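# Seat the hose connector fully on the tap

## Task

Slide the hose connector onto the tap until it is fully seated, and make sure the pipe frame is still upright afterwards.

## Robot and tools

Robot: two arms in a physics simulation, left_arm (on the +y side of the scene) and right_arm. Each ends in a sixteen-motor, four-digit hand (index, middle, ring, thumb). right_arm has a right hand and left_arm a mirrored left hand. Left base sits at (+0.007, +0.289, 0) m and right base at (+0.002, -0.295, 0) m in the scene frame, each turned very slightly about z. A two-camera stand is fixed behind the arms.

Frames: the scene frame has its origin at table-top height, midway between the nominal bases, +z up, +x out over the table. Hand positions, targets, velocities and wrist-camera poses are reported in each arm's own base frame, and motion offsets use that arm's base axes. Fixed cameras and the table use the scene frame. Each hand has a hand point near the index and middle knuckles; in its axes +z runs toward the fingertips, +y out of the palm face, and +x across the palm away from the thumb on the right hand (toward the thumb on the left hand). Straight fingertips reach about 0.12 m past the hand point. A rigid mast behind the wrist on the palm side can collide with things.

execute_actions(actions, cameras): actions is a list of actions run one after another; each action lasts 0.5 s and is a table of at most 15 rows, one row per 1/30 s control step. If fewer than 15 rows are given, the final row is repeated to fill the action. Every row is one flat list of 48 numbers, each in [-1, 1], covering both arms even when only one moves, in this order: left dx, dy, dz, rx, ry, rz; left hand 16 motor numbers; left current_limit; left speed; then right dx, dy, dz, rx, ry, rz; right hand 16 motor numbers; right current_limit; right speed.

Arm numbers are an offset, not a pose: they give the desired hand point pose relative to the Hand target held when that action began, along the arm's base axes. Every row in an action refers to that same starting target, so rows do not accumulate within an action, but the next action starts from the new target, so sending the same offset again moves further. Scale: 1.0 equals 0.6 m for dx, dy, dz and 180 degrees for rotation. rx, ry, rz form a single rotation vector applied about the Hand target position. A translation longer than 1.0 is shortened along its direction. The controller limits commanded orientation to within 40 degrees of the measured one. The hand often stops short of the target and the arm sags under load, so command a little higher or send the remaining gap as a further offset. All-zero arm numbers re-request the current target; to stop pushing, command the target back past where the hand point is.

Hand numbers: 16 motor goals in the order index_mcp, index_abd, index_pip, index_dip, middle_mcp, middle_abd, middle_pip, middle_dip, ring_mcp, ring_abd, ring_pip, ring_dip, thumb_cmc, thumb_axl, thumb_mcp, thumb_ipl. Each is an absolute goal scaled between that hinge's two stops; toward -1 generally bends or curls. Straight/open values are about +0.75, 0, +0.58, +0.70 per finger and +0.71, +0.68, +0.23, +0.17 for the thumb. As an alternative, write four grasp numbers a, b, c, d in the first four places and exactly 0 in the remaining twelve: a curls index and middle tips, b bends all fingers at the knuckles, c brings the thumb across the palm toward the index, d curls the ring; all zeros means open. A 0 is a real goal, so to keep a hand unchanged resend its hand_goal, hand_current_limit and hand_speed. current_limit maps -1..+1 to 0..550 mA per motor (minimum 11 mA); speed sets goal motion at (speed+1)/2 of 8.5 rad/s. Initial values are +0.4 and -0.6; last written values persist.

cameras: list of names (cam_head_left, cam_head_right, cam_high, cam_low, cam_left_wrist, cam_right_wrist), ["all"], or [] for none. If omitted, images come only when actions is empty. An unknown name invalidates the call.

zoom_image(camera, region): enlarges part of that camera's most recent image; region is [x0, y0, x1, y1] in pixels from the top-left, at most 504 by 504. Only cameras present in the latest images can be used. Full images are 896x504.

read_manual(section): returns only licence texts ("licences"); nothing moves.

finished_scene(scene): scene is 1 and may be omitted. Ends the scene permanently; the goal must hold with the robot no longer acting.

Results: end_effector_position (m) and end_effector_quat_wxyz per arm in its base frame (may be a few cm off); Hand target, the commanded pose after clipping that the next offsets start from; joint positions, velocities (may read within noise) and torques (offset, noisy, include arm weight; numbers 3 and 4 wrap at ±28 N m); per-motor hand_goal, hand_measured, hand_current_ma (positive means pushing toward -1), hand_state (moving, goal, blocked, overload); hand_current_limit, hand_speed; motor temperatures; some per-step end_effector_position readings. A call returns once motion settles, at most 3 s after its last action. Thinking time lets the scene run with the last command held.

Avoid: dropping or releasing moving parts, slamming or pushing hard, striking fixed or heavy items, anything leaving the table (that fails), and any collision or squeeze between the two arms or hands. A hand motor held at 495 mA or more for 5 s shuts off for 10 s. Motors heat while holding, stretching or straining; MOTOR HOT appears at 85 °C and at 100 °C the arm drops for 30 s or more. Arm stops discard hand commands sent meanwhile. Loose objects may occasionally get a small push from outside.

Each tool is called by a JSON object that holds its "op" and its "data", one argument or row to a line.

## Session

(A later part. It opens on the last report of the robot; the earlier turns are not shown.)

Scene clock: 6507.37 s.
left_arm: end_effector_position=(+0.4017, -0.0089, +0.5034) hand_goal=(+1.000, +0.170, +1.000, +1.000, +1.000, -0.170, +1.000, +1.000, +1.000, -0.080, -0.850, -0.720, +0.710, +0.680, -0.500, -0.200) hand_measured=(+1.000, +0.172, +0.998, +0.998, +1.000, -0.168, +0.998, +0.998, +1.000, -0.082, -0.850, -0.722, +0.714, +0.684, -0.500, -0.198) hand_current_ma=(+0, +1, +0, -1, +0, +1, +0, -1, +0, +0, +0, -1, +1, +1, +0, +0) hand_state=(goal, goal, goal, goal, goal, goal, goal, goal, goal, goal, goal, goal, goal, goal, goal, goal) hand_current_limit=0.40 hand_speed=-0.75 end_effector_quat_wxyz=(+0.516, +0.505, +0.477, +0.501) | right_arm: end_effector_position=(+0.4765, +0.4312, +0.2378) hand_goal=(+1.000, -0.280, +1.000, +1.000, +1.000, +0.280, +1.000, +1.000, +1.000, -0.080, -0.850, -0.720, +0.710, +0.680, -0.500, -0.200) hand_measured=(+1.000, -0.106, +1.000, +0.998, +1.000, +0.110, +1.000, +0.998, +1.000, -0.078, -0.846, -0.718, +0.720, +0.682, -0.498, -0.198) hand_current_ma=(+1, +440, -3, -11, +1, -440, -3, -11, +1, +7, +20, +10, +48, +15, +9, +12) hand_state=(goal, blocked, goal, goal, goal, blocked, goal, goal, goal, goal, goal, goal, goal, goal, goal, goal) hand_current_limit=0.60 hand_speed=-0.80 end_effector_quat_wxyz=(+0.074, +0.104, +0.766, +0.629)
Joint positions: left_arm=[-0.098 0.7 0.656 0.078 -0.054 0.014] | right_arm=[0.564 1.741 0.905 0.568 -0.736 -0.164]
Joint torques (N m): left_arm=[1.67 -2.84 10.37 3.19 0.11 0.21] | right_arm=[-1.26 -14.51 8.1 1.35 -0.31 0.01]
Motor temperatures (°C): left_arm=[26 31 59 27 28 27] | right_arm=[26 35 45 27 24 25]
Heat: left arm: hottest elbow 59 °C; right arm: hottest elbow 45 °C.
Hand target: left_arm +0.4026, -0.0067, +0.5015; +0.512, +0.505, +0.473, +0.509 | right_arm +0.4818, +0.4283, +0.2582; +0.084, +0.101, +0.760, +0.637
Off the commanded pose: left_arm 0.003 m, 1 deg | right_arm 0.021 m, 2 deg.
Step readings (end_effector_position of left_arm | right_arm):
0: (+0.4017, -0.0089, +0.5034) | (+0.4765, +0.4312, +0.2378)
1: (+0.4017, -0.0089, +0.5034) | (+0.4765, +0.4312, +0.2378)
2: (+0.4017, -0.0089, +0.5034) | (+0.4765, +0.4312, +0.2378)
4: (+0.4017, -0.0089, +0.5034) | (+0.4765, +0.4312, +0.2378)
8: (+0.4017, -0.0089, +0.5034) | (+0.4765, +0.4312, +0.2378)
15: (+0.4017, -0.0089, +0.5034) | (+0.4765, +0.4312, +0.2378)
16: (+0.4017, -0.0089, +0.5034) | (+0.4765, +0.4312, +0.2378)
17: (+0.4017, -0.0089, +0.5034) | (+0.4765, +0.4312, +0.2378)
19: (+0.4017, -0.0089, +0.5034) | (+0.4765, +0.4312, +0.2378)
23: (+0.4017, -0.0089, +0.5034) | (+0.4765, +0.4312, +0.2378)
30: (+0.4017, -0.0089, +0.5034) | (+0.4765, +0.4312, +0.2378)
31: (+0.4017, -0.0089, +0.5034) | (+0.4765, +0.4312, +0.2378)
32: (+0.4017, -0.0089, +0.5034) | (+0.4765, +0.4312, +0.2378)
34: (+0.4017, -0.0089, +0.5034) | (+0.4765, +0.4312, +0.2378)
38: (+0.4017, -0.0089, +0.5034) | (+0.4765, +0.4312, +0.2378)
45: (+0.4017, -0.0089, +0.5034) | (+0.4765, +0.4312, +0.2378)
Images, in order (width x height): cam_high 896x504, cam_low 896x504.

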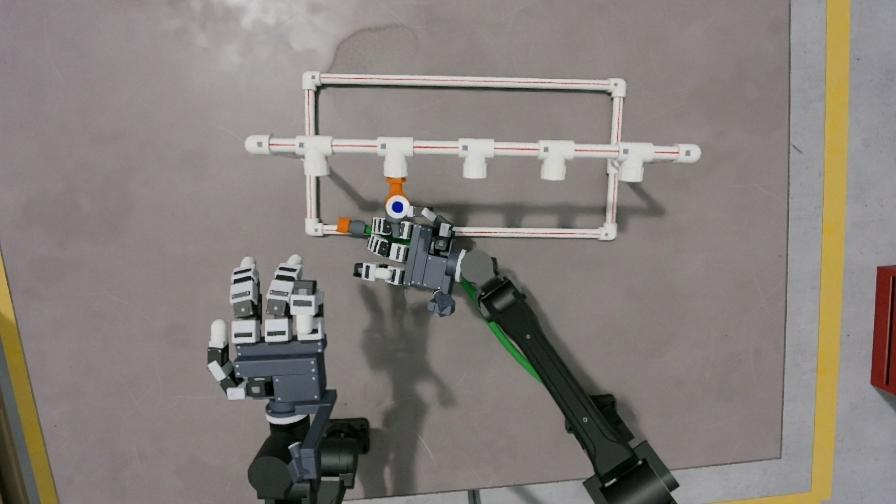

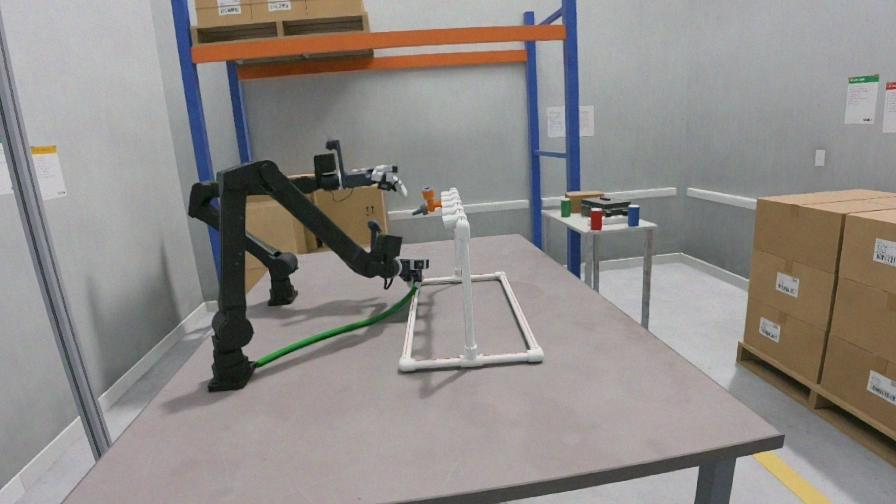

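{"op": "execute_actions", "data": {
  "actions": [
    [[0,0,0,0,0,0, 1.0,0.17,1.0,1.0, 1.0,-0.17,1.0,1.0, 1.0,-0.08,-0.85,-0.72, 0.71,0.68,-0.5,-0.2, 0.4,-0.75, 0,0.0,0.035,0,0,0, 1.0,-0.28,1.0,1.0, 1.0,0.28,1.0,1.0, 1.0,-0.08,-0.85,-0.72, 0.71,0.68,-0.5,-0.2, 0.65,-0.8]],
    [[0,0,0,0,0,0, 1.0,0.17,1.0,1.0, 1.0,-0.17,1.0,1.0, 1.0,-0.08,-0.85,-0.72, 0.71,0.68,-0.5,-0.2, 0.4,-0.75, 0,0,0.035,0,0,0, 1.0,-0.28,1.0,1.0, 1.0,0.28,1.0,1.0, 1.0,-0.08,-0.85,-0.72, 0.71,0.68,-0.5,-0.2, 0.65,-0.8]]
  ],
  "cameras": ["cam_low","cam_high"]
}}

{"op": "zoom_image", "data": {
  "camera": "cam_low",
  "region": [370, 210, 490, 300]
}}

{"op": "zoom_image", "data": {
  "camera": "cam_high",
  "region": [300, 180, 480, 300]
}}

Scene clock: 6522.73 s.
left_arm: end_effector_position=(+0.4017, -0.0089, +0.5034) hand_goal=(+1.000, +0.170, +1.000, +1.000, +1.000, -0.170, +1.000, +1.000, +1.000, -0.080, -0.850, -0.720, +0.710, +0.680, -0.500, -0.200) hand_measured=(+1.000, +0.172, +0.998, +0.998, +1.000, -0.168, +0.998, +0.998, +1.000, -0.082, -0.850, -0.722, +0.714, +0.684, -0.500, -0.198) hand_current_ma=(+0, +1, +0, -1, +0, +1, +0, -1, +0, +0, +0, -1, +1, +1, +0, +0) hand_state=(goal, goal, goal, goal, goal, goal, goal, goal, goal, goal, goal, goal, goal, goal, goal, goal) hand_current_limit=0.40 hand_speed=-0.75 end_effector_quat_wxyz=(+0.516, +0.505, +0.477, +0.501) | right_arm: end_effector_position=(+0.4696, +0.4268, +0.2672) hand_goal=(+1.000, -0.280, +1.000, +1.000, +1.000, +0.280, +1.000, +1.000, +1.000, -0.080, -0.850, -0.720, +0.710, +0.680, -0.500, -0.200) hand_measured=(+1.000, -0.108, +1.000, +0.998, +1.000, +0.110, +1.000, +0.998, +1.000, -0.078, -0.846, -0.718, +0.720, +0.682, -0.498, -0.198) hand_current_ma=(+0, +454, -1, -9, +1, -454, -1, -10, +1, +7, +20, +10, +48, +16, +9, +12) hand_state=(goal, blocked, goal, goal, goal, blocked, goal, goal, goal, goal, goal, goal, goal, goal, goal, goal) hand_current_limit=0.65 hand_speed=-0.80 end_effector_quat_wxyz=(+0.066, +0.111, +0.771, +0.623)
Joint positions: left_arm=[-0.098 0.7 0.656 0.078 -0.054 0.014] | right_arm=[0.564 1.649 0.905 0.451 -0.736 -0.164]
Joint torques (N m): left_arm=[1.73 -2.9 10.4 3.17 0.09 0.23] | right_arm=[-1.32 -13.39 10.95 1.36 -0.32 0]
Motor temperatures (°C): left_arm=[26 31 59 27 28 27] | right_arm=[26 35 45 27 24 25]
Heat: left arm: hottest elbow 59 °C; right arm: hottest elbow 45 °C.
Hand target: left_arm +0.4026, -0.0067, +0.5015; +0.512, +0.505, +0.473, +0.509 | right_arm +0.4817, +0.4283, +0.3003; +0.084, +0.101, +0.760, +0.637
Off the commanded pose: left_arm 0.003 m, 1 deg | right_arm 0.035 m, 3 deg.
Step readings (end_effector_position of left_arm | right_arm):
0: (+0.4017, -0.0089, +0.5034) | (+0.4765, +0.4312, +0.2378)
1: (+0.4017, -0.0089, +0.5034) | (+0.4765, +0.4311, +0.2380)
2: (+0.4017, -0.0089, +0.5034) | (+0.4765, +0.4311, +0.2380)
4: (+0.4017, -0.0089, +0.5034) | (+0.4760, +0.4309, +0.2396)
8: (+0.4017, -0.0089, +0.5034) | (+0.4743, +0.4297, +0.2490)
15: (+0.4017, -0.0089, +0.5034) | (+0.4728, +0.4288, +0.2565)
16: (+0.4017, -0.0089, +0.5034) | (+0.4729, +0.4288, +0.2561)
17: (+0.4017, -0.0089, +0.5034) | (+0.4729, +0.4289, +0.2554)
19: (+0.4017, -0.0089, +0.5034) | (+0.4728, +0.4288, +0.2543)
23: (+0.4017, -0.0089, +0.5034) | (+0.4714, +0.4279, +0.2597)
30: (+0.4017, -0.0089, +0.5034) | (+0.4696, +0.4268, +0.2680)
Images, in order (width x height): cam_high 896x504, cam_low 896x504.

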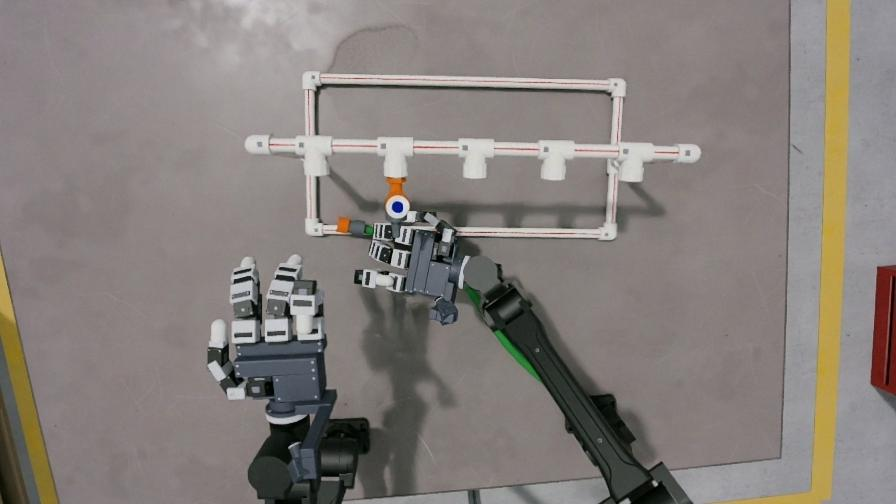

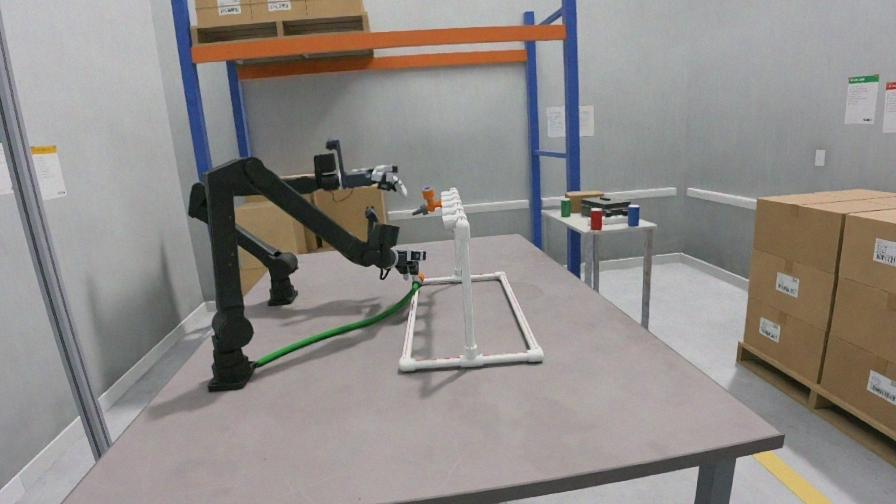

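Scaled by 4.200.

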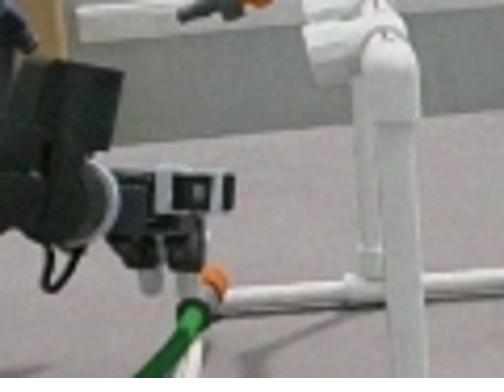

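Scaled by 2.800.

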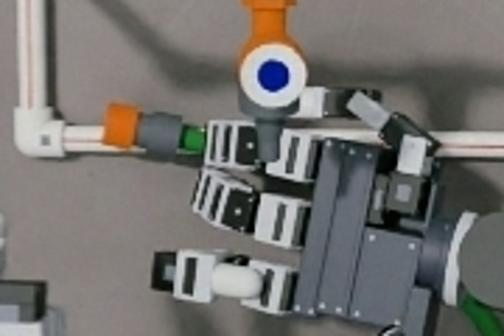

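{"op": "execute_actions", "data": {
  "actions": [
    [[0,0,0,0,0,0, 1.0,0.17,1.0,1.0, 1.0,-0.17,1.0,1.0, 1.0,-0.08,-0.85,-0.72, 0.71,0.68,-0.5,-0.2, 0.4,-0.75, 0,0.0,0.0,0,0,0, 1.0,0.17,1.0,1.0, 1.0,-0.17,1.0,1.0, 1.0,-0.08,-0.85,-0.72, 0.71,0.68,-0.5,-0.2, 0.4,-0.7]],
    [[0,0,0,0,0,0, 1.0,0.17,1.0,1.0, 1.0,-0.17,1.0,1.0, 1.0,-0.08,-0.85,-0.72, 0.71,0.68,-0.5,-0.2, 0.4,-0.75, 0,0.008,-0.05,0,0,0, 1.0,0.17,1.0,1.0, 1.0,-0.17,1.0,1.0, 1.0,-0.08,-0.85,-0.72, 0.71,0.68,-0.5,-0.2, 0.4,-0.7]],
    [[0,0,0,0,0,0, 1.0,0.17,1.0,1.0, 1.0,-0.17,1.0,1.0, 1.0,-0.08,-0.85,-0.72, 0.71,0.68,-0.5,-0.2, 0.4,-0.75, 0,0,-0.05,0,0,0, 1.0,0.17,1.0,1.0, 1.0,-0.17,1.0,1.0, 1.0,-0.08,-0.85,-0.72, 0.71,0.68,-0.5,-0.2, 0.4,-0.7]],
    [[0,0,0,0,0,0, 1.0,0.17,1.0,1.0, 1.0,-0.17,1.0,1.0, 1.0,-0.08,-0.85,-0.72, 0.71,0.68,-0.5,-0.2, 0.4,-0.75, 0,0,-0.025,0,0,0, 1.0,0.17,1.0,1.0, 1.0,-0.17,1.0,1.0, 1.0,-0.08,-0.85,-0.72, 0.71,0.68,-0.5,-0.2, 0.4,-0.7]]
  ],
  "cameras": ["cam_low","cam_high"]
}}

{"op": "zoom_image", "data": {
  "camera": "cam_low",
  "region": [370, 210, 490, 300]
}}

{"op": "zoom_image", "data": {
  "camera": "cam_high",
  "region": [300, 180, 480, 300]
}}

Scene clock: 6573.83 s.
left_arm: end_effector_position=(+0.4017, -0.0089, +0.5034) hand_goal=(+1.000, +0.170, +1.000, +1.000, +1.000, -0.170, +1.000, +1.000, +1.000, -0.080, -0.850, -0.720, +0.710, +0.680, -0.500, -0.200) hand_measured=(+1.000, +0.172, +0.998, +0.998, +1.000, -0.168, +0.998, +0.998, +1.000, -0.082, -0.850, -0.722, +0.714, +0.684, -0.500, -0.198) hand_current_ma=(+0, +1, +0, -1, +0, +1, +0, -1, +0, +0, +0, -1, +1, +1, +0, +0) hand_state=(goal, goal, goal, goal, goal, goal, goal, goal, goal, goal, goal, goal, goal, goal, goal, goal) hand_current_limit=0.40 hand_speed=-0.75 end_effector_quat_wxyz=(+0.516, +0.505, +0.477, +0.501) | right_arm: end_effector_position=(+0.4785, +0.4318, +0.2304) hand_goal=(+1.000, +0.170, +1.000, +1.000, +1.000, -0.170, +1.000, +1.000, +1.000, -0.080, -0.850, -0.720, +0.710, +0.680, -0.500, -0.200) hand_measured=(+1.000, +0.166, +1.000, +0.998, +1.000, -0.166, +1.000, +0.998, +1.000, -0.078, -0.846, -0.718, +0.720, +0.682, -0.498, -0.198) hand_current_ma=(+0, -13, -1, -9, +1, +16, -1, -10, +1, +7, +20, +10, +48, +16, +9, +12) hand_state=(goal, goal, goal, goal, goal, goal, goal, goal, goal, goal, goal, goal, goal, goal, goal, goal) hand_current_limit=0.40 hand_speed=-0.70 end_effector_quat_wxyz=(+0.083, +0.100, +0.761, +0.635)
Joint positions: left_arm=[-0.098 0.7 0.656 0.078 -0.054 0.014] | right_arm=[0.564 1.774 0.905 0.625 -0.732 -0.164]
Joint torques (N m): left_arm=[1.14 -2.61 10.43 3.08 0.11 0.21] | right_arm=[-0.67 -11.69 7.16 2.54 -0.13 0.02]
Motor temperatures (°C): left_arm=[26 31 59 27 28 27] | right_arm=[26 38 49 27 24 25]
Heat: left arm: hottest elbow 59 °C; right arm: hottest elbow 49 °C.
Hand target: left_arm +0.4026, -0.0067, +0.5015; +0.512, +0.505, +0.473, +0.509 | right_arm +0.4818, +0.4331, +0.2254; +0.084, +0.101, +0.760, +0.637
Off the commanded pose: left_arm 0.003 m, 1 deg | right_arm 0.006 m, 0 deg.
Step readings (end_effector_position of left_arm | right_arm):
0: (+0.4017, -0.0089, +0.5034) | (+0.4696, +0.4268, +0.2672)
1: (+0.4017, -0.0089, +0.5034) | (+0.4696, +0.4268, +0.2672)
2: (+0.4017, -0.0089, +0.5034) | (+0.4696, +0.4268, +0.2672)
4: (+0.4017, -0.0089, +0.5034) | (+0.4696, +0.4268, +0.2672)
8: (+0.4017, -0.0089, +0.5034) | (+0.4696, +0.4268, +0.2672)
15: (+0.4017, -0.0089, +0.5034) | (+0.4696, +0.4268, +0.2672)
16: (+0.4017, -0.0089, +0.5034) | (+0.4696, +0.4268, +0.2672)
17: (+0.4017, -0.0089, +0.5034) | (+0.4696, +0.4268, +0.2672)
19: (+0.4017, -0.0089, +0.5034) | (+0.4697, +0.4268, +0.2684)
23: (+0.4017, -0.0089, +0.5034) | (+0.4705, +0.4269, +0.2691)
30: (+0.4017, -0.0089, +0.5034) | (+0.4724, +0.4280, +0.2608)
31: (+0.4017, -0.0089, +0.5034) | (+0.4725, +0.4280, +0.2606)
32: (+0.4017, -0.0089, +0.5034) | (+0.4725, +0.4281, +0.2609)
34: (+0.4017, -0.0089, +0.5034) | (+0.4729, +0.4283, +0.2608)
38: (+0.4017, -0.0089, +0.5034) | (+0.4753, +0.4298, +0.2491)
45: (+0.4017, -0.0089, +0.5034) | (+0.4773, +0.4310, +0.2374)
46: (+0.4017, -0.0089, +0.5034) | (+0.4773, +0.4310, +0.2378)
47: (+0.4017, -0.0089, +0.5034) | (+0.4772, +0.4309, +0.2388)
49: (+0.4017, -0.0089, +0.5034) | (+0.4771, +0.4309, +0.2399)
53: (+0.4017, -0.0089, +0.5034) | (+0.4776, +0.4312, +0.2364)
60: (+0.4017, -0.0089, +0.5034) | (+0.4786, +0.4318, +0.2299)
Images, in order (width x height): cam_high 896x504, cam_low 896x504.

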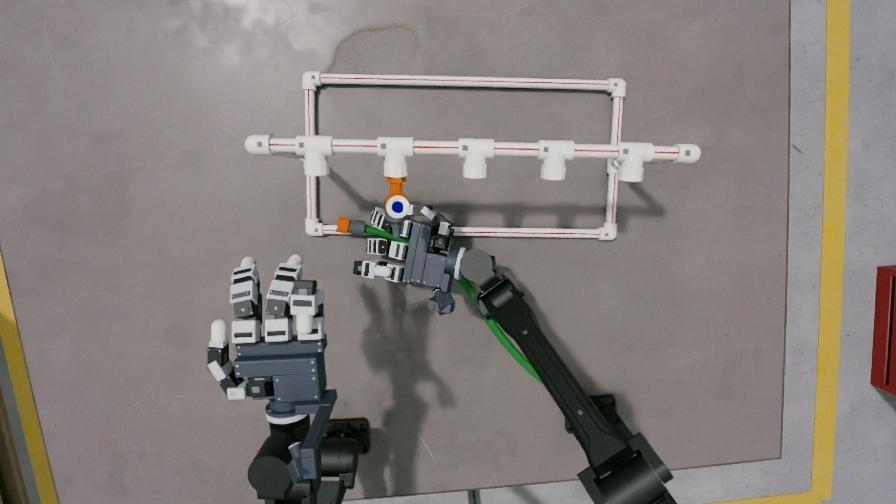

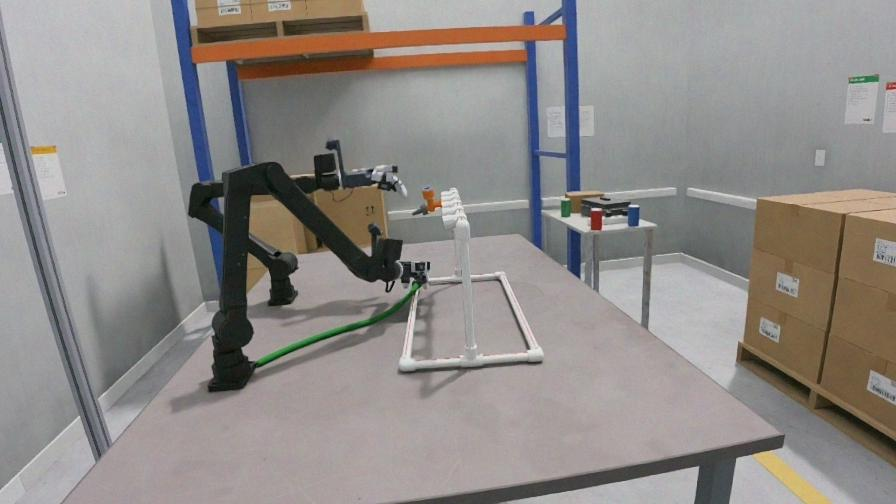

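Scaled by 4.200.

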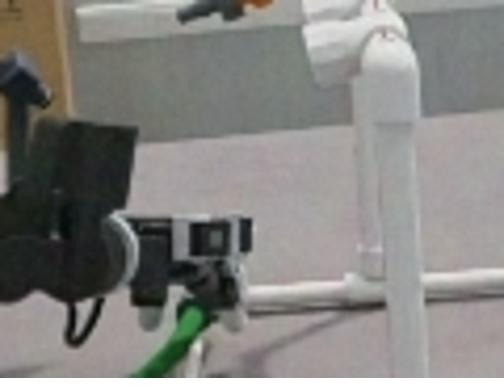

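Scaled by 2.800.

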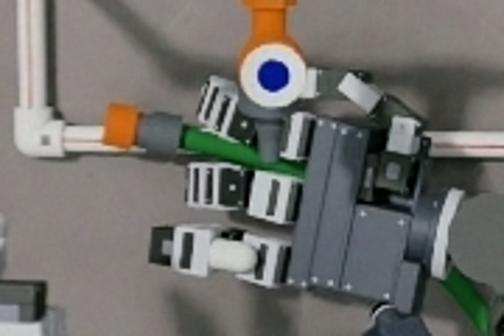

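{"op": "execute_actions", "data": {
  "actions": [
    [[0,0,0,0,0,0, 1.0,0.17,1.0,1.0, 1.0,-0.17,1.0,1.0, 1.0,-0.08,-0.85,-0.72, 0.71,0.68,-0.5,-0.2, 0.4,-0.75, 0,0.0,-0.012,0,0,0, 1.0,0.17,1.0,1.0, 1.0,-0.17,1.0,1.0, 1.0,-0.08,-0.85,-0.72, 0.71,0.68,-0.5,-0.2, 0.4,-0.7]],
    [[0,0,0,0,0,0, 1.0,0.17,1.0,1.0, 1.0,-0.17,1.0,1.0, 1.0,-0.08,-0.85,-0.72, 0.71,0.68,-0.5,-0.2, 0.4,-0.75, 0,0.0,0,0,0,0, 1.0,-0.05,1.0,1.0, 1.0,0.05,1.0,1.0, 1.0,-0.08,-0.85,-0.72, 0.71,0.68,-0.5,-0.2, 0.6,-0.8]],
    [[0,0,0,0,0,0, 1.0,0.17,1.0,1.0, 1.0,-0.17,1.0,1.0, 1.0,-0.08,-0.85,-0.72, 0.71,0.68,-0.5,-0.2, 0.4,-0.75, 0,0,0,0,0,0, 1.0,-0.28,1.0,1.0, 1.0,0.28,1.0,1.0, 1.0,-0.08,-0.85,-0.72, 0.71,0.68,-0.5,-0.2, 0.65,-0.8]]
  ],
  "cameras": ["cam_low","cam_high"]
}}

{"op": "zoom_image", "data": {
  "camera": "cam_low",
  "region": [370, 210, 490, 300]
}}

{"op": "zoom_image", "data": {
  "camera": "cam_high",
  "region": [300, 180, 480, 300]
}}

Scene clock: 6592.60 s.
left_arm: end_effector_position=(+0.4017, -0.0089, +0.5034) hand_goal=(+1.000, +0.170, +1.000, +1.000, +1.000, -0.170, +1.000, +1.000, +1.000, -0.080, -0.850, -0.720, +0.710, +0.680, -0.500, -0.200) hand_measured=(+1.000, +0.172, +0.998, +0.998, +1.000, -0.168, +0.998, +0.998, +1.000, -0.082, -0.850, -0.722, +0.714, +0.684, -0.500, -0.198) hand_current_ma=(+0, +1, +0, -1, +0, +1, +0, -1, +0, +0, +0, -1, +1, +1, +0, +0) hand_state=(goal, goal, goal, goal, goal, goal, goal, goal, goal, goal, goal, goal, goal, goal, goal, goal) hand_current_limit=0.40 hand_speed=-0.75 end_effector_quat_wxyz=(+0.516, +0.505, +0.477, +0.501) | right_arm: end_effector_position=(+0.4791, +0.4322, +0.2259) hand_goal=(+1.000, -0.280, +1.000, +1.000, +1.000, +0.280, +1.000, +1.000, +1.000, -0.080, -0.850, -0.720, +0.710, +0.680, -0.500, -0.200) hand_measured=(+1.000, -0.058, +1.000, +0.998, +1.000, +0.058, +1.000, +0.998, +1.000, -0.078, -0.846, -0.718, +0.720, +0.682, -0.498, -0.198) hand_current_ma=(+0, +454, -1, -6, +1, -454, -1, -9, +1, +7, +20, +10, +48, +16, +9, +12) hand_state=(goal, blocked, goal, goal, goal, blocked, goal, goal, goal, goal, goal, goal, goal, goal, goal, goal) hand_current_limit=0.65 hand_speed=-0.80 end_effector_quat_wxyz=(+0.084, +0.099, +0.760, +0.636)
Joint positions: left_arm=[-0.098 0.7 0.656 0.078 -0.054 0.014] | right_arm=[0.564 1.788 0.905 0.644 -0.732 -0.164]
Joint torques (N m): left_arm=[1.32 -2.9 10.44 3.18 0.08 0.23] | right_arm=[-0.67 -11.63 6.84 2.56 -0.13 0.02]
Motor temperatures (°C): left_arm=[26 31 58 27 28 27] | right_arm=[26 36 47 27 24 25]
Heat: left arm: hottest elbow 58 °C; right arm: hottest elbow 47 °C.
Hand target: left_arm +0.4026, -0.0067, +0.5015; +0.512, +0.505, +0.473, +0.509 | right_arm +0.4818, +0.4331, +0.2181; +0.084, +0.101, +0.760, +0.637
Off the commanded pose: left_arm 0.003 m, 1 deg | right_arm 0.008 m, 0 deg.
Step readings (end_effector_position of left_arm | right_arm):
0: (+0.4017, -0.0089, +0.5034) | (+0.4785, +0.4318, +0.2304)
1: (+0.4017, -0.0089, +0.5034) | (+0.4785, +0.4318, +0.2304)
2: (+0.4017, -0.0089, +0.5034) | (+0.4785, +0.4318, +0.2305)
4: (+0.4017, -0.0089, +0.5034) | (+0.4785, +0.4318, +0.2308)
8: (+0.4017, -0.0089, +0.5034) | (+0.4788, +0.4319, +0.2286)
15: (+0.4017, -0.0089, +0.5034) | (+0.4792, +0.4322, +0.2256)
16: (+0.4017, -0.0089, +0.5034) | (+0.4792, +0.4322, +0.2257)
17: (+0.4017, -0.0089, +0.5034) | (+0.4791, +0.4322, +0.2258)
19: (+0.4017, -0.0089, +0.5034) | (+0.4791, +0.4322, +0.2259)
23: (+0.4017, -0.0089, +0.5034) | (+0.4791, +0.4322, +0.2259)
30: (+0.4017, -0.0089, +0.5034) | (+0.4791, +0.4322, +0.2259)
31: (+0.4017, -0.0089, +0.5034) | (+0.4791, +0.4322, +0.2259)
32: (+0.4017, -0.0089, +0.5034) | (+0.4791, +0.4322, +0.2259)
34: (+0.4017, -0.0089, +0.5034) | (+0.4791, +0.4322, +0.2259)
38: (+0.4017, -0.0089, +0.5034) | (+0.4791, +0.4322, +0.2259)
45: (+0.4017, -0.0089, +0.5034) | (+0.4791, +0.4322, +0.2259)
Images, in order (width x height): cam_high 896x504, cam_low 896x504.

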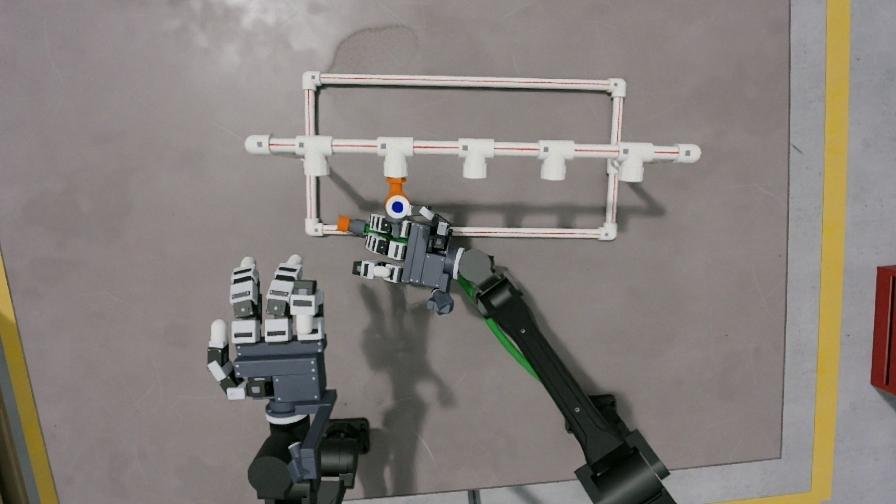

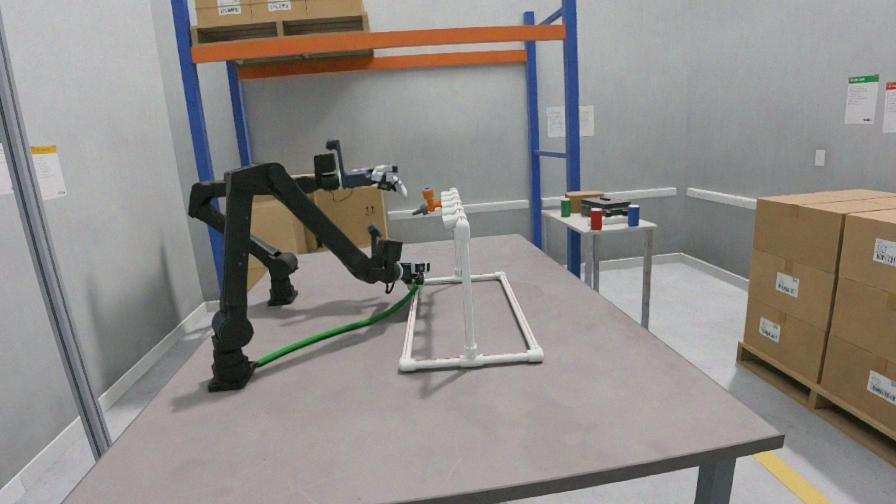

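Scaled by 4.200.

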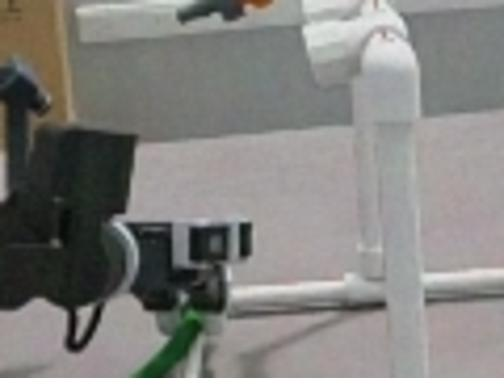

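Scaled by 2.800.

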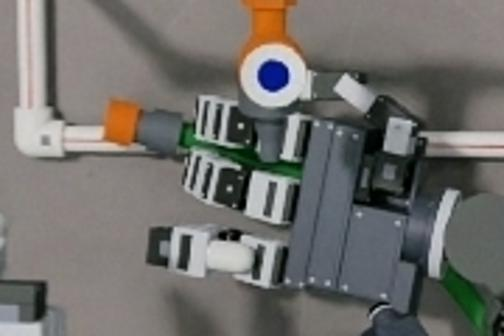

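{"op": "execute_actions", "data": {
  "actions": [
    [[0,0,0,0,0,0, 1.0,0.17,1.0,1.0, 1.0,-0.17,1.0,1.0, 1.0,-0.08,-0.85,-0.72, 0.71,0.68,-0.5,-0.2, 0.4,-0.75, 0,0.0,-0.0,0,0,0, 1.0,0.1,1.0,1.0, 1.0,-0.1,1.0,1.0, 1.0,-0.08,-0.85,-0.72, 0.71,0.68,-0.5,-0.2, 0.4,-0.7]],
    [[0,0,0,0,0,0, 1.0,0.17,1.0,1.0, 1.0,-0.17,1.0,1.0, 1.0,-0.08,-0.85,-0.72, 0.71,0.68,-0.5,-0.2, 0.4,-0.75, 0,0.0,-0.014,0,0,0, 1.0,0.1,1.0,1.0, 1.0,-0.1,1.0,1.0, 1.0,-0.08,-0.85,-0.72, 0.71,0.68,-0.5,-0.2, 0.6,-0.8]],
    [[0,0,0,0,0,0, 1.0,0.17,1.0,1.0, 1.0,-0.17,1.0,1.0, 1.0,-0.08,-0.85,-0.72, 0.71,0.68,-0.5,-0.2, 0.4,-0.75, 0,0,0,0,0,0, 1.0,-0.05,1.0,1.0, 1.0,0.05,1.0,1.0, 1.0,-0.08,-0.85,-0.72, 0.71,0.68,-0.5,-0.2, 0.65,-0.8]],
    [[0,0,0,0,0,0, 1.0,0.17,1.0,1.0, 1.0,-0.17,1.0,1.0, 1.0,-0.08,-0.85,-0.72, 0.71,0.68,-0.5,-0.2, 0.4,-0.75, 0,0,0,0,0,0, 1.0,-0.28,1.0,1.0, 1.0,0.28,1.0,1.0, 1.0,-0.08,-0.85,-0.72, 0.71,0.68,-0.5,-0.2, 0.65,-0.8]]
  ],
  "cameras": ["cam_low"]
}}

{"op": "zoom_image", "data": {
  "camera": "cam_low",
  "region": [370, 210, 490, 300]
}}

Scene clock: 6606.57 s.
left_arm: end_effector_position=(+0.4017, -0.0089, +0.5034) hand_goal=(+1.000, +0.170, +1.000, +1.000, +1.000, -0.170, +1.000, +1.000, +1.000, -0.080, -0.850, -0.720, +0.710, +0.680, -0.500, -0.200) hand_measured=(+1.000, +0.172, +0.998, +0.998, +1.000, -0.168, +0.998, +0.998, +1.000, -0.082, -0.850, -0.722, +0.714, +0.684, -0.500, -0.198) hand_current_ma=(+0, +1, +0, -1, +0, +1, +0, -1, +0, +0, +0, -1, +1, +1, +0, +0) hand_state=(goal, goal, goal, goal, goal, goal, goal, goal, goal, goal, goal, goal, goal, goal, goal, goal) hand_current_limit=0.40 hand_speed=-0.75 end_effector_quat_wxyz=(+0.516, +0.505, +0.477, +0.501) | right_arm: end_effector_position=(+0.4800, +0.4327, +0.2185) hand_goal=(+1.000, -0.280, +1.000, +1.000, +1.000, +0.280, +1.000, +1.000, +1.000, -0.080, -0.850, -0.720, +0.710, +0.680, -0.500, -0.200) hand_measured=(+1.000, -0.064, +1.000, +0.998, +1.000, +0.054, +1.000, +0.998, +1.000, -0.078, -0.846, -0.718, +0.720, +0.682, -0.498, -0.198) hand_current_ma=(+0, +454, -1, -6, +1, -454, -1, -9, +1, +7, +20, +10, +48, +16, +9, +12) hand_state=(goal, blocked, goal, goal, goal, blocked, goal, goal, goal, goal, goal, goal, goal, goal, goal, goal) hand_current_limit=0.65 hand_speed=-0.80 end_effector_quat_wxyz=(+0.085, +0.098, +0.760, +0.637)
Joint positions: left_arm=[-0.098 0.7 0.656 0.078 -0.054 0.014] | right_arm=[0.564 1.808 0.905 0.667 -0.732 -0.164]
Joint torques (N m): left_arm=[1.73 -2.84 10.4 3.11 0.09 0.23] | right_arm=[-0.67 -11.75 6.49 2.55 -0.12 0.02]
Motor temperatures (°C): left_arm=[26 31 58 27 28 27] | right_arm=[26 36 46 27 24 25]
Heat: left arm: hottest elbow 58 °C; right arm: hottest elbow 46 °C.
Hand target: left_arm +0.4026, -0.0067, +0.5015; +0.512, +0.505, +0.473, +0.509 | right_arm +0.4818, +0.4331, +0.2097; +0.084, +0.101, +0.760, +0.637
Off the commanded pose: left_arm 0.003 m, 1 deg | right_arm 0.009 m, 0 deg.
Step readings (end_effector_position of left_arm | right_arm):
0: (+0.4017, -0.0089, +0.5034) | (+0.4791, +0.4322, +0.2259)
1: (+0.4017, -0.0089, +0.5034) | (+0.4791, +0.4322, +0.2259)
2: (+0.4017, -0.0089, +0.5034) | (+0.4791, +0.4322, +0.2259)
4: (+0.4017, -0.0089, +0.5034) | (+0.4791, +0.4322, +0.2259)
8: (+0.4017, -0.0089, +0.5034) | (+0.4791, +0.4322, +0.2259)
15: (+0.4017, -0.0089, +0.5034) | (+0.4791, +0.4322, +0.2259)
16: (+0.4017, -0.0089, +0.5034) | (+0.4791, +0.4322, +0.2260)
17: (+0.4017, -0.0089, +0.5034) | (+0.4791, +0.4322, +0.2259)
19: (+0.4017, -0.0089, +0.5034) | (+0.4791, +0.4322, +0.2258)
23: (+0.4017, -0.0089, +0.5034) | (+0.4796, +0.4325, +0.2221)
30: (+0.4017, -0.0089, +0.5034) | (+0.4801, +0.4328, +0.2182)
31: (+0.4017, -0.0089, +0.5034) | (+0.4800, +0.4328, +0.2183)
32: (+0.4017, -0.0089, +0.5034) | (+0.4800, +0.4327, +0.2184)
34: (+0.4017, -0.0089, +0.5034) | (+0.4800, +0.4327, +0.2185)
38: (+0.4017, -0.0089, +0.5034) | (+0.4800, +0.4327, +0.2185)
45: (+0.4017, -0.0089, +0.5034) | (+0.4800, +0.4327, +0.2185)
46: (+0.4017, -0.0089, +0.5034) | (+0.4800, +0.4327, +0.2185)
47: (+0.4017, -0.0089, +0.5034) | (+0.4800, +0.4327, +0.2185)
49: (+0.4017, -0.0089, +0.5034) | (+0.4800, +0.4327, +0.2185)
53: (+0.4017, -0.0089, +0.5034) | (+0.4800, +0.4327, +0.2185)
60: (+0.4017, -0.0089, +0.5034) | (+0.4800, +0.4327, +0.2185)
Images, in order (width x height): cam_low 896x504.

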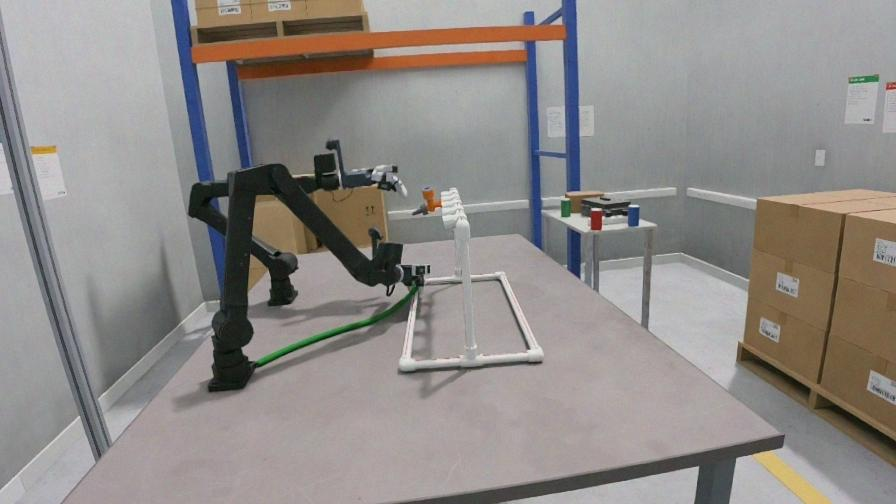

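Scaled by 4.200.

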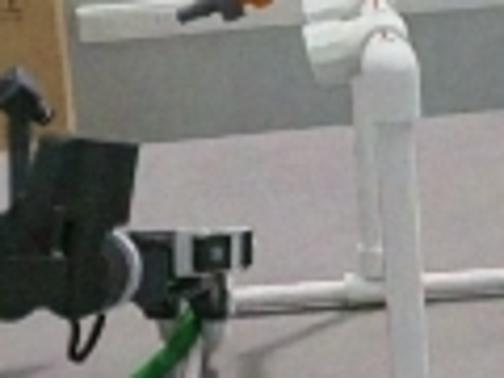

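{"op": "execute_actions", "data": {
  "actions": [
    [[0,0,0,0,0,0, 1.0,0.17,1.0,1.0, 1.0,-0.17,1.0,1.0, 1.0,-0.08,-0.85,-0.72, 0.71,0.68,-0.5,-0.2, 0.4,-0.75, 0,0.0,0.04,0,0,0, 1.0,-0.28,1.0,1.0, 1.0,0.28,1.0,1.0, 1.0,-0.08,-0.85,-0.72, 0.71,0.68,-0.5,-0.2, 0.7,-0.8]],
    [[0,0,0,0,0,0, 1.0,0.17,1.0,1.0, 1.0,-0.17,1.0,1.0, 1.0,-0.08,-0.85,-0.72, 0.71,0.68,-0.5,-0.2, 0.4,-0.75, 0,0.0,0.04,0,0,0, 1.0,-0.28,1.0,1.0, 1.0,0.28,1.0,1.0, 1.0,-0.08,-0.85,-0.72, 0.71,0.68,-0.5,-0.2, 0.7,-0.8]],
    [[0,0,0,0,0,0, 1.0,0.17,1.0,1.0, 1.0,-0.17,1.0,1.0, 1.0,-0.08,-0.85,-0.72, 0.71,0.68,-0.5,-0.2, 0.4,-0.75, 0,0,0.02,0,0,0, 1.0,-0.28,1.0,1.0, 1.0,0.28,1.0,1.0, 1.0,-0.08,-0.85,-0.72, 0.71,0.68,-0.5,-0.2, 0.7,-0.8]]
  ],
  "cameras": ["cam_low","cam_high"]
}}

{"op": "zoom_image", "data": {
  "camera": "cam_low",
  "region": [370, 210, 490, 300]
}}

{"op": "zoom_image", "data": {
  "camera": "cam_high",
  "region": [300, 180, 480, 300]
}}

Scene clock: 6621.43 s.
left_arm: end_effector_position=(+0.4017, -0.0089, +0.5034) hand_goal=(+1.000, +0.170, +1.000, +1.000, +1.000, -0.170, +1.000, +1.000, +1.000, -0.080, -0.850, -0.720, +0.710, +0.680, -0.500, -0.200) hand_measured=(+1.000, +0.172, +0.998, +0.998, +1.000, -0.168, +0.998, +0.998, +1.000, -0.082, -0.850, -0.722, +0.714, +0.684, -0.500, -0.198) hand_current_ma=(+0, +1, +0, -1, +0, +1, +0, -1, +0, +0, +0, -1, +1, +1, +0, +0) hand_state=(goal, goal, goal, goal, goal, goal, goal, goal, goal, goal, goal, goal, goal, goal, goal, goal) hand_current_limit=0.40 hand_speed=-0.75 end_effector_quat_wxyz=(+0.516, +0.505, +0.477, +0.501) | right_arm: end_effector_position=(+0.4766, +0.4303, +0.2410) hand_goal=(+1.000, -0.280, +1.000, +1.000, +1.000, +0.280, +1.000, +1.000, +1.000, -0.080, -0.850, -0.720, +0.710, +0.680, -0.500, -0.200) hand_measured=(+0.992, -0.064, +0.992, +0.996, +1.000, +0.058, +1.000, +1.000, +1.000, -0.078, -0.846, -0.718, +0.720, +0.682, -0.498, -0.198) hand_current_ma=(-42, +467, -39, -17, +0, -467, +0, +0, +1, +7, +20, +10, +48, +17, +9, +12) hand_state=(goal, blocked, goal, goal, goal, blocked, goal, goal, goal, goal, goal, goal, goal, goal, goal, goal) hand_current_limit=0.70 hand_speed=-0.80 end_effector_quat_wxyz=(+0.072, +0.110, +0.769, +0.625)
Joint positions: left_arm=[-0.098 0.7 0.656 0.078 -0.054 0.014] | right_arm=[0.564 1.724 0.905 0.536 -0.73 -0.164]
Joint torques (N m): left_arm=[1.26 -2.49 10.4 3.14 0.09 0.2] | right_arm=[-0.67 -14.51 9.25 1.35 -0.24 0.03]
Motor temperatures (°C): left_arm=[26 31 58 27 28 27] | right_arm=[26 36 45 27 24 25]
Heat: left arm: hottest elbow 58 °C; right arm: hottest elbow 45 °C.
Hand target: left_arm +0.4026, -0.0067, +0.5015; +0.512, +0.505, +0.473, +0.509 | right_arm +0.4817, +0.4331, +0.2696; +0.084, +0.101, +0.760, +0.637
Off the commanded pose: left_arm 0.003 m, 1 deg | right_arm 0.029 m, 2 deg.
Step readings (end_effector_position of left_arm | right_arm):
0: (+0.4017, -0.0089, +0.5034) | (+0.4800, +0.4327, +0.2185)
1: (+0.4017, -0.0089, +0.5034) | (+0.4800, +0.4327, +0.2185)
2: (+0.4017, -0.0089, +0.5034) | (+0.4800, +0.4327, +0.2185)
4: (+0.4017, -0.0089, +0.5034) | (+0.4801, +0.4328, +0.2179)
8: (+0.4017, -0.0089, +0.5034) | (+0.4801, +0.4328, +0.2184)
15: (+0.4017, -0.0089, +0.5034) | (+0.4801, +0.4327, +0.2188)
16: (+0.4017, -0.0089, +0.5034) | (+0.4801, +0.4327, +0.2188)
17: (+0.4017, -0.0089, +0.5034) | (+0.4801, +0.4327, +0.2189)
19: (+0.4017, -0.0089, +0.5034) | (+0.4800, +0.4324, +0.2208)
23: (+0.4017, -0.0089, +0.5034) | (+0.4788, +0.4317, +0.2291)
30: (+0.4017, -0.0089, +0.5034) | (+0.4778, +0.4310, +0.2358)
31: (+0.4017, -0.0089, +0.5034) | (+0.4778, +0.4310, +0.2354)
32: (+0.4017, -0.0089, +0.5034) | (+0.4779, +0.4311, +0.2348)
34: (+0.4017, -0.0089, +0.5034) | (+0.4779, +0.4311, +0.2341)
38: (+0.4017, -0.0089, +0.5034) | (+0.4774, +0.4308, +0.2365)
45: (+0.4017, -0.0089, +0.5034) | (+0.4766, +0.4303, +0.2414)
Images, in order (width x height): cam_high 896x504, cam_low 896x504.

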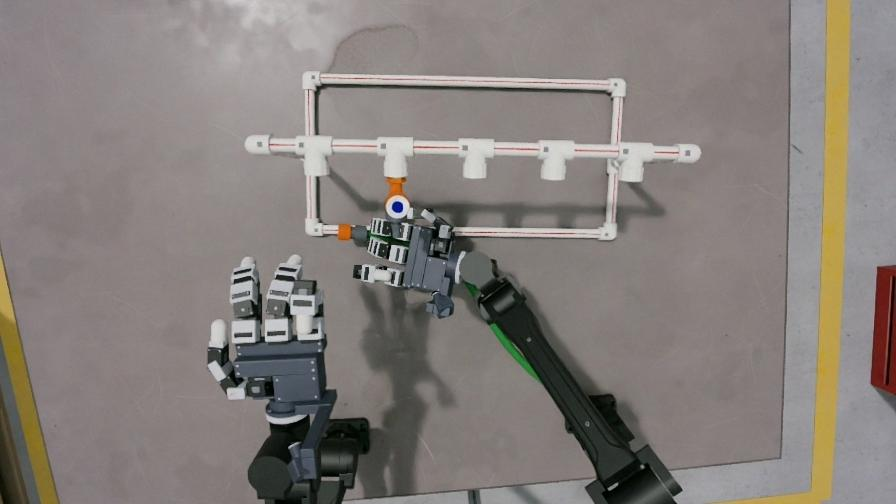

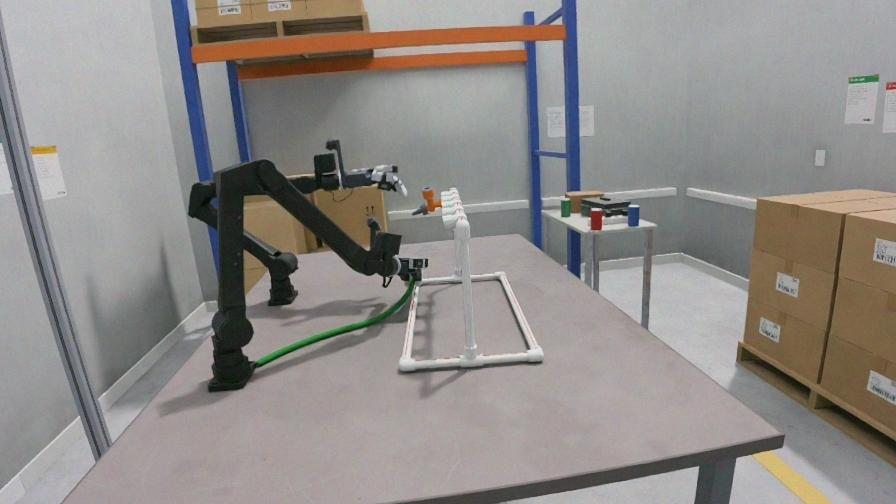

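Scaled by 4.200.

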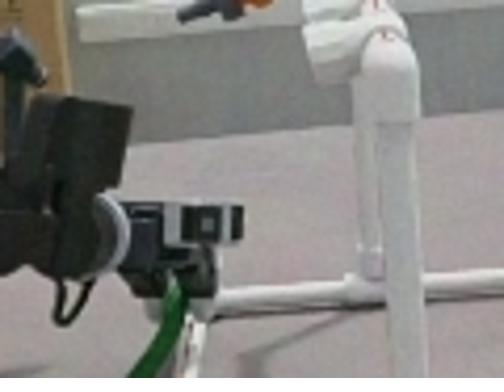

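Scaled by 2.800.

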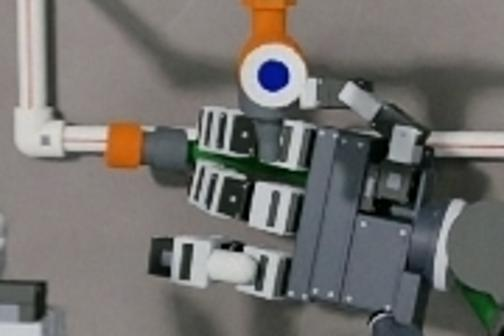

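{"op": "execute_actions", "data": {
  "actions": [
    [[-0.02,0.12,0,0,0,0, 1.0,0.17,1.0,1.0, 1.0,-0.17,1.0,1.0, 1.0,-0.08,-0.85,-0.72, 0.71,0.68,-0.5,-0.2, 0.4,-0.75, -0.07,0.0,0.03,0,0,0, 1.0,-0.28,1.0,1.0, 1.0,0.28,1.0,1.0, 1.0,-0.08,-0.85,-0.72, 0.71,0.68,-0.5,-0.2, 0.7,-0.8]],
    [[-0.02,0.12,0,0,0,0, 1.0,0.17,1.0,1.0, 1.0,-0.17,1.0,1.0, 1.0,-0.08,-0.85,-0.72, 0.71,0.68,-0.5,-0.2, 0.4,-0.75, -0.07,0.0,0.03,0,0,0, 1.0,-0.28,1.0,1.0, 1.0,0.28,1.0,1.0, 1.0,-0.08,-0.85,-0.72, 0.71,0.68,-0.5,-0.2, 0.7,-0.8]],
    [[-0.02,0.1,0,0,0,0, 1.0,0.17,1.0,1.0, 1.0,-0.17,1.0,1.0, 1.0,-0.08,-0.85,-0.72, 0.71,0.68,-0.5,-0.2, 0.4,-0.75, -0.06,0,0.03,0,0,0, 1.0,-0.28,1.0,1.0, 1.0,0.28,1.0,1.0, 1.0,-0.08,-0.85,-0.72, 0.71,0.68,-0.5,-0.2, 0.7,-0.8]]
  ],
  "cameras": ["cam_low","cam_high"]
}}

{"op": "zoom_image", "data": {
  "camera": "cam_low",
  "region": [350, 210, 470, 300]
}}

{"op": "zoom_image", "data": {
  "camera": "cam_high",
  "region": [300, 200, 480, 320]
}}

Scene clock: 6787.87 s.
left_arm: end_effector_position=(+0.3683, +0.1963, +0.4686) hand_goal=(+1.000, +0.170, +1.000, +1.000, +1.000, -0.170, +1.000, +1.000, +1.000, -0.080, -0.850, -0.720, +0.710, +0.680, -0.500, -0.200) hand_measured=(+1.000, +0.170, +1.000, +0.998, +1.000, -0.170, +1.000, +0.998, +1.000, -0.082, -0.850, -0.722, +0.714, +0.684, -0.500, -0.198) hand_current_ma=(+0, +0, +0, -1, +0, +0, +0, -1, +0, +0, +0, -1, +1, +1, +0, +0) hand_state=(goal, goal, goal, goal, goal, goal, goal, goal, goal, goal, goal, goal, goal, goal, goal, goal) hand_current_limit=0.40 hand_speed=-0.75 end_effector_quat_wxyz=(+0.508, +0.510, +0.493, +0.489) | right_arm: end_effector_position=(+0.3655, +0.4348, +0.3236) hand_goal=(+1.000, -0.280, +1.000, +1.000, +1.000, +0.280, +1.000, +1.000, +1.000, -0.080, -0.850, -0.720, +0.710, +0.680, -0.500, -0.200) hand_measured=(+0.960, -0.064, +0.968, +0.984, +1.000, +0.060, +1.000, +1.000, +1.000, -0.078, -0.846, -0.718, +0.720, +0.682, -0.498, -0.198) hand_current_ma=(-206, +468, -155, -82, +1, -467, +0, +0, +1, +7, +20, +10, +48, +17, +8, +12) hand_state=(blocked, blocked, blocked, goal, goal, blocked, goal, goal, goal, goal, goal, goal, goal, goal, goal, goal) hand_current_limit=0.70 hand_speed=-0.80 end_effector_quat_wxyz=(+0.091, +0.095, +0.759, +0.638)
Joint positions: left_arm=[0.751 0.823 0.642 0.172 0.787 0.005] | right_arm=[0.724 1.384 0.734 0.448 -0.571 -0.127]
Joint torques (N m): left_arm=[0.79 -4.13 14.6 2.86 0.08 -0.11] | right_arm=[-0.38 -10.23 7.41 1.4 -0.09 0.1]
Motor temperatures (°C): left_arm=[26 30 57 27 27 27] | right_arm=[26 37 46 27 24 25]
Heat: left arm: hottest elbow 57 °C; right arm: hottest elbow 46 °C.
Hand target: left_arm +0.3667, +0.1973, +0.5015; +0.512, +0.505, +0.473, +0.509 | right_arm +0.3619, +0.4330, +0.3237; +0.084, +0.101, +0.760, +0.637
Off the commanded pose: left_arm 0.033 m, 3 deg | right_arm 0.004 m, 1 deg.
Step readings (end_effector_position of left_arm | right_arm):
0: (+0.4017, -0.0089, +0.5034) | (+0.4766, +0.4303, +0.2410)
1: (+0.4018, -0.0091, +0.5034) | (+0.4768, +0.4302, +0.2412)
2: (+0.4023, -0.0101, +0.5031) | (+0.4773, +0.4300, +0.2424)
4: (+0.4017, +0.0009, +0.5022) | (+0.4742, +0.4303, +0.2465)
8: (+0.3935, +0.0486, +0.5027) | (+0.4578, +0.4293, +0.2673)
15: (+0.3902, +0.0620, +0.5034) | (+0.4436, +0.4342, +0.2891)
16: (+0.3902, +0.0611, +0.5034) | (+0.4438, +0.4339, +0.2879)
17: (+0.3898, +0.0602, +0.5032) | (+0.4435, +0.4333, +0.2861)
19: (+0.3862, +0.0707, +0.5027) | (+0.4381, +0.4308, +0.2823)
23: (+0.3753, +0.1191, +0.4993) | (+0.4157, +0.4307, +0.2872)
30: (+0.3808, +0.1352, +0.4879) | (+0.4006, +0.4354, +0.3061)
31: (+0.3814, +0.1349, +0.4872) | (+0.4011, +0.4351, +0.3058)
32: (+0.3809, +0.1336, +0.4871) | (+0.4014, +0.4347, +0.3047)
34: (+0.3766, +0.1414, +0.4861) | (+0.3974, +0.4327, +0.3029)
38: (+0.3657, +0.1827, +0.4779) | (+0.3776, +0.4320, +0.3100)
45: (+0.3687, +0.1971, +0.4669) | (+0.3649, +0.4348, +0.3250)
Images, in order (width x height): cam_high 896x504, cam_low 896x504.

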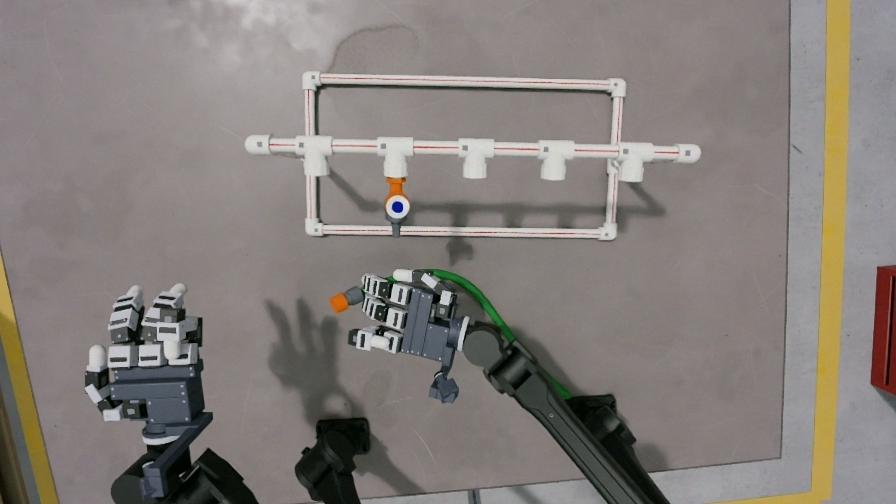

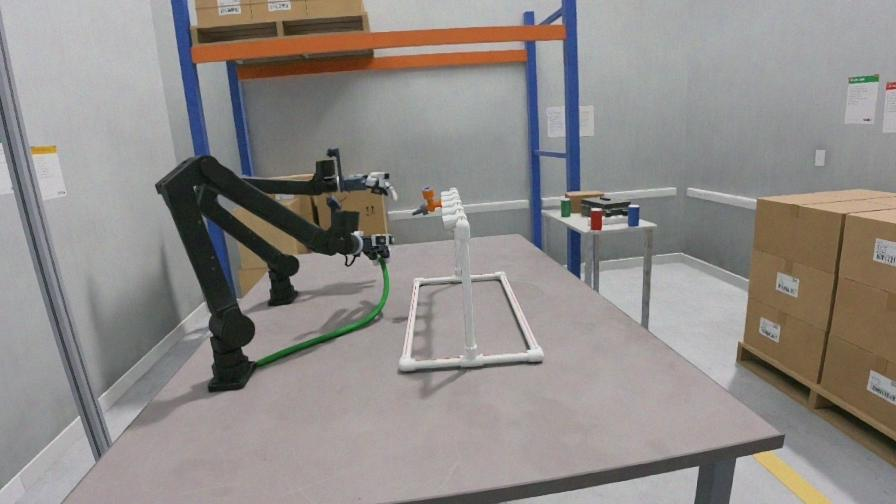

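Scaled by 4.200.

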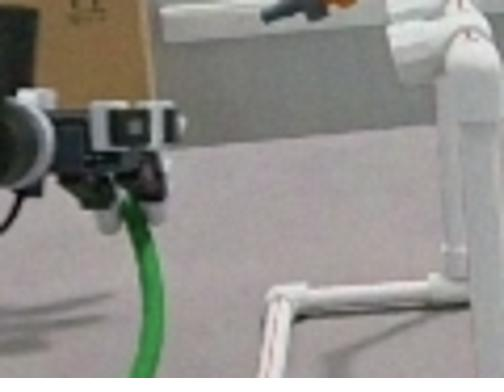

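Scaled by 2.800.

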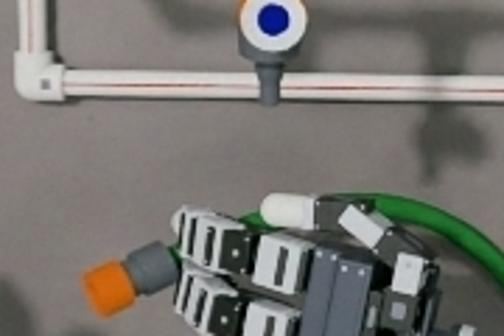

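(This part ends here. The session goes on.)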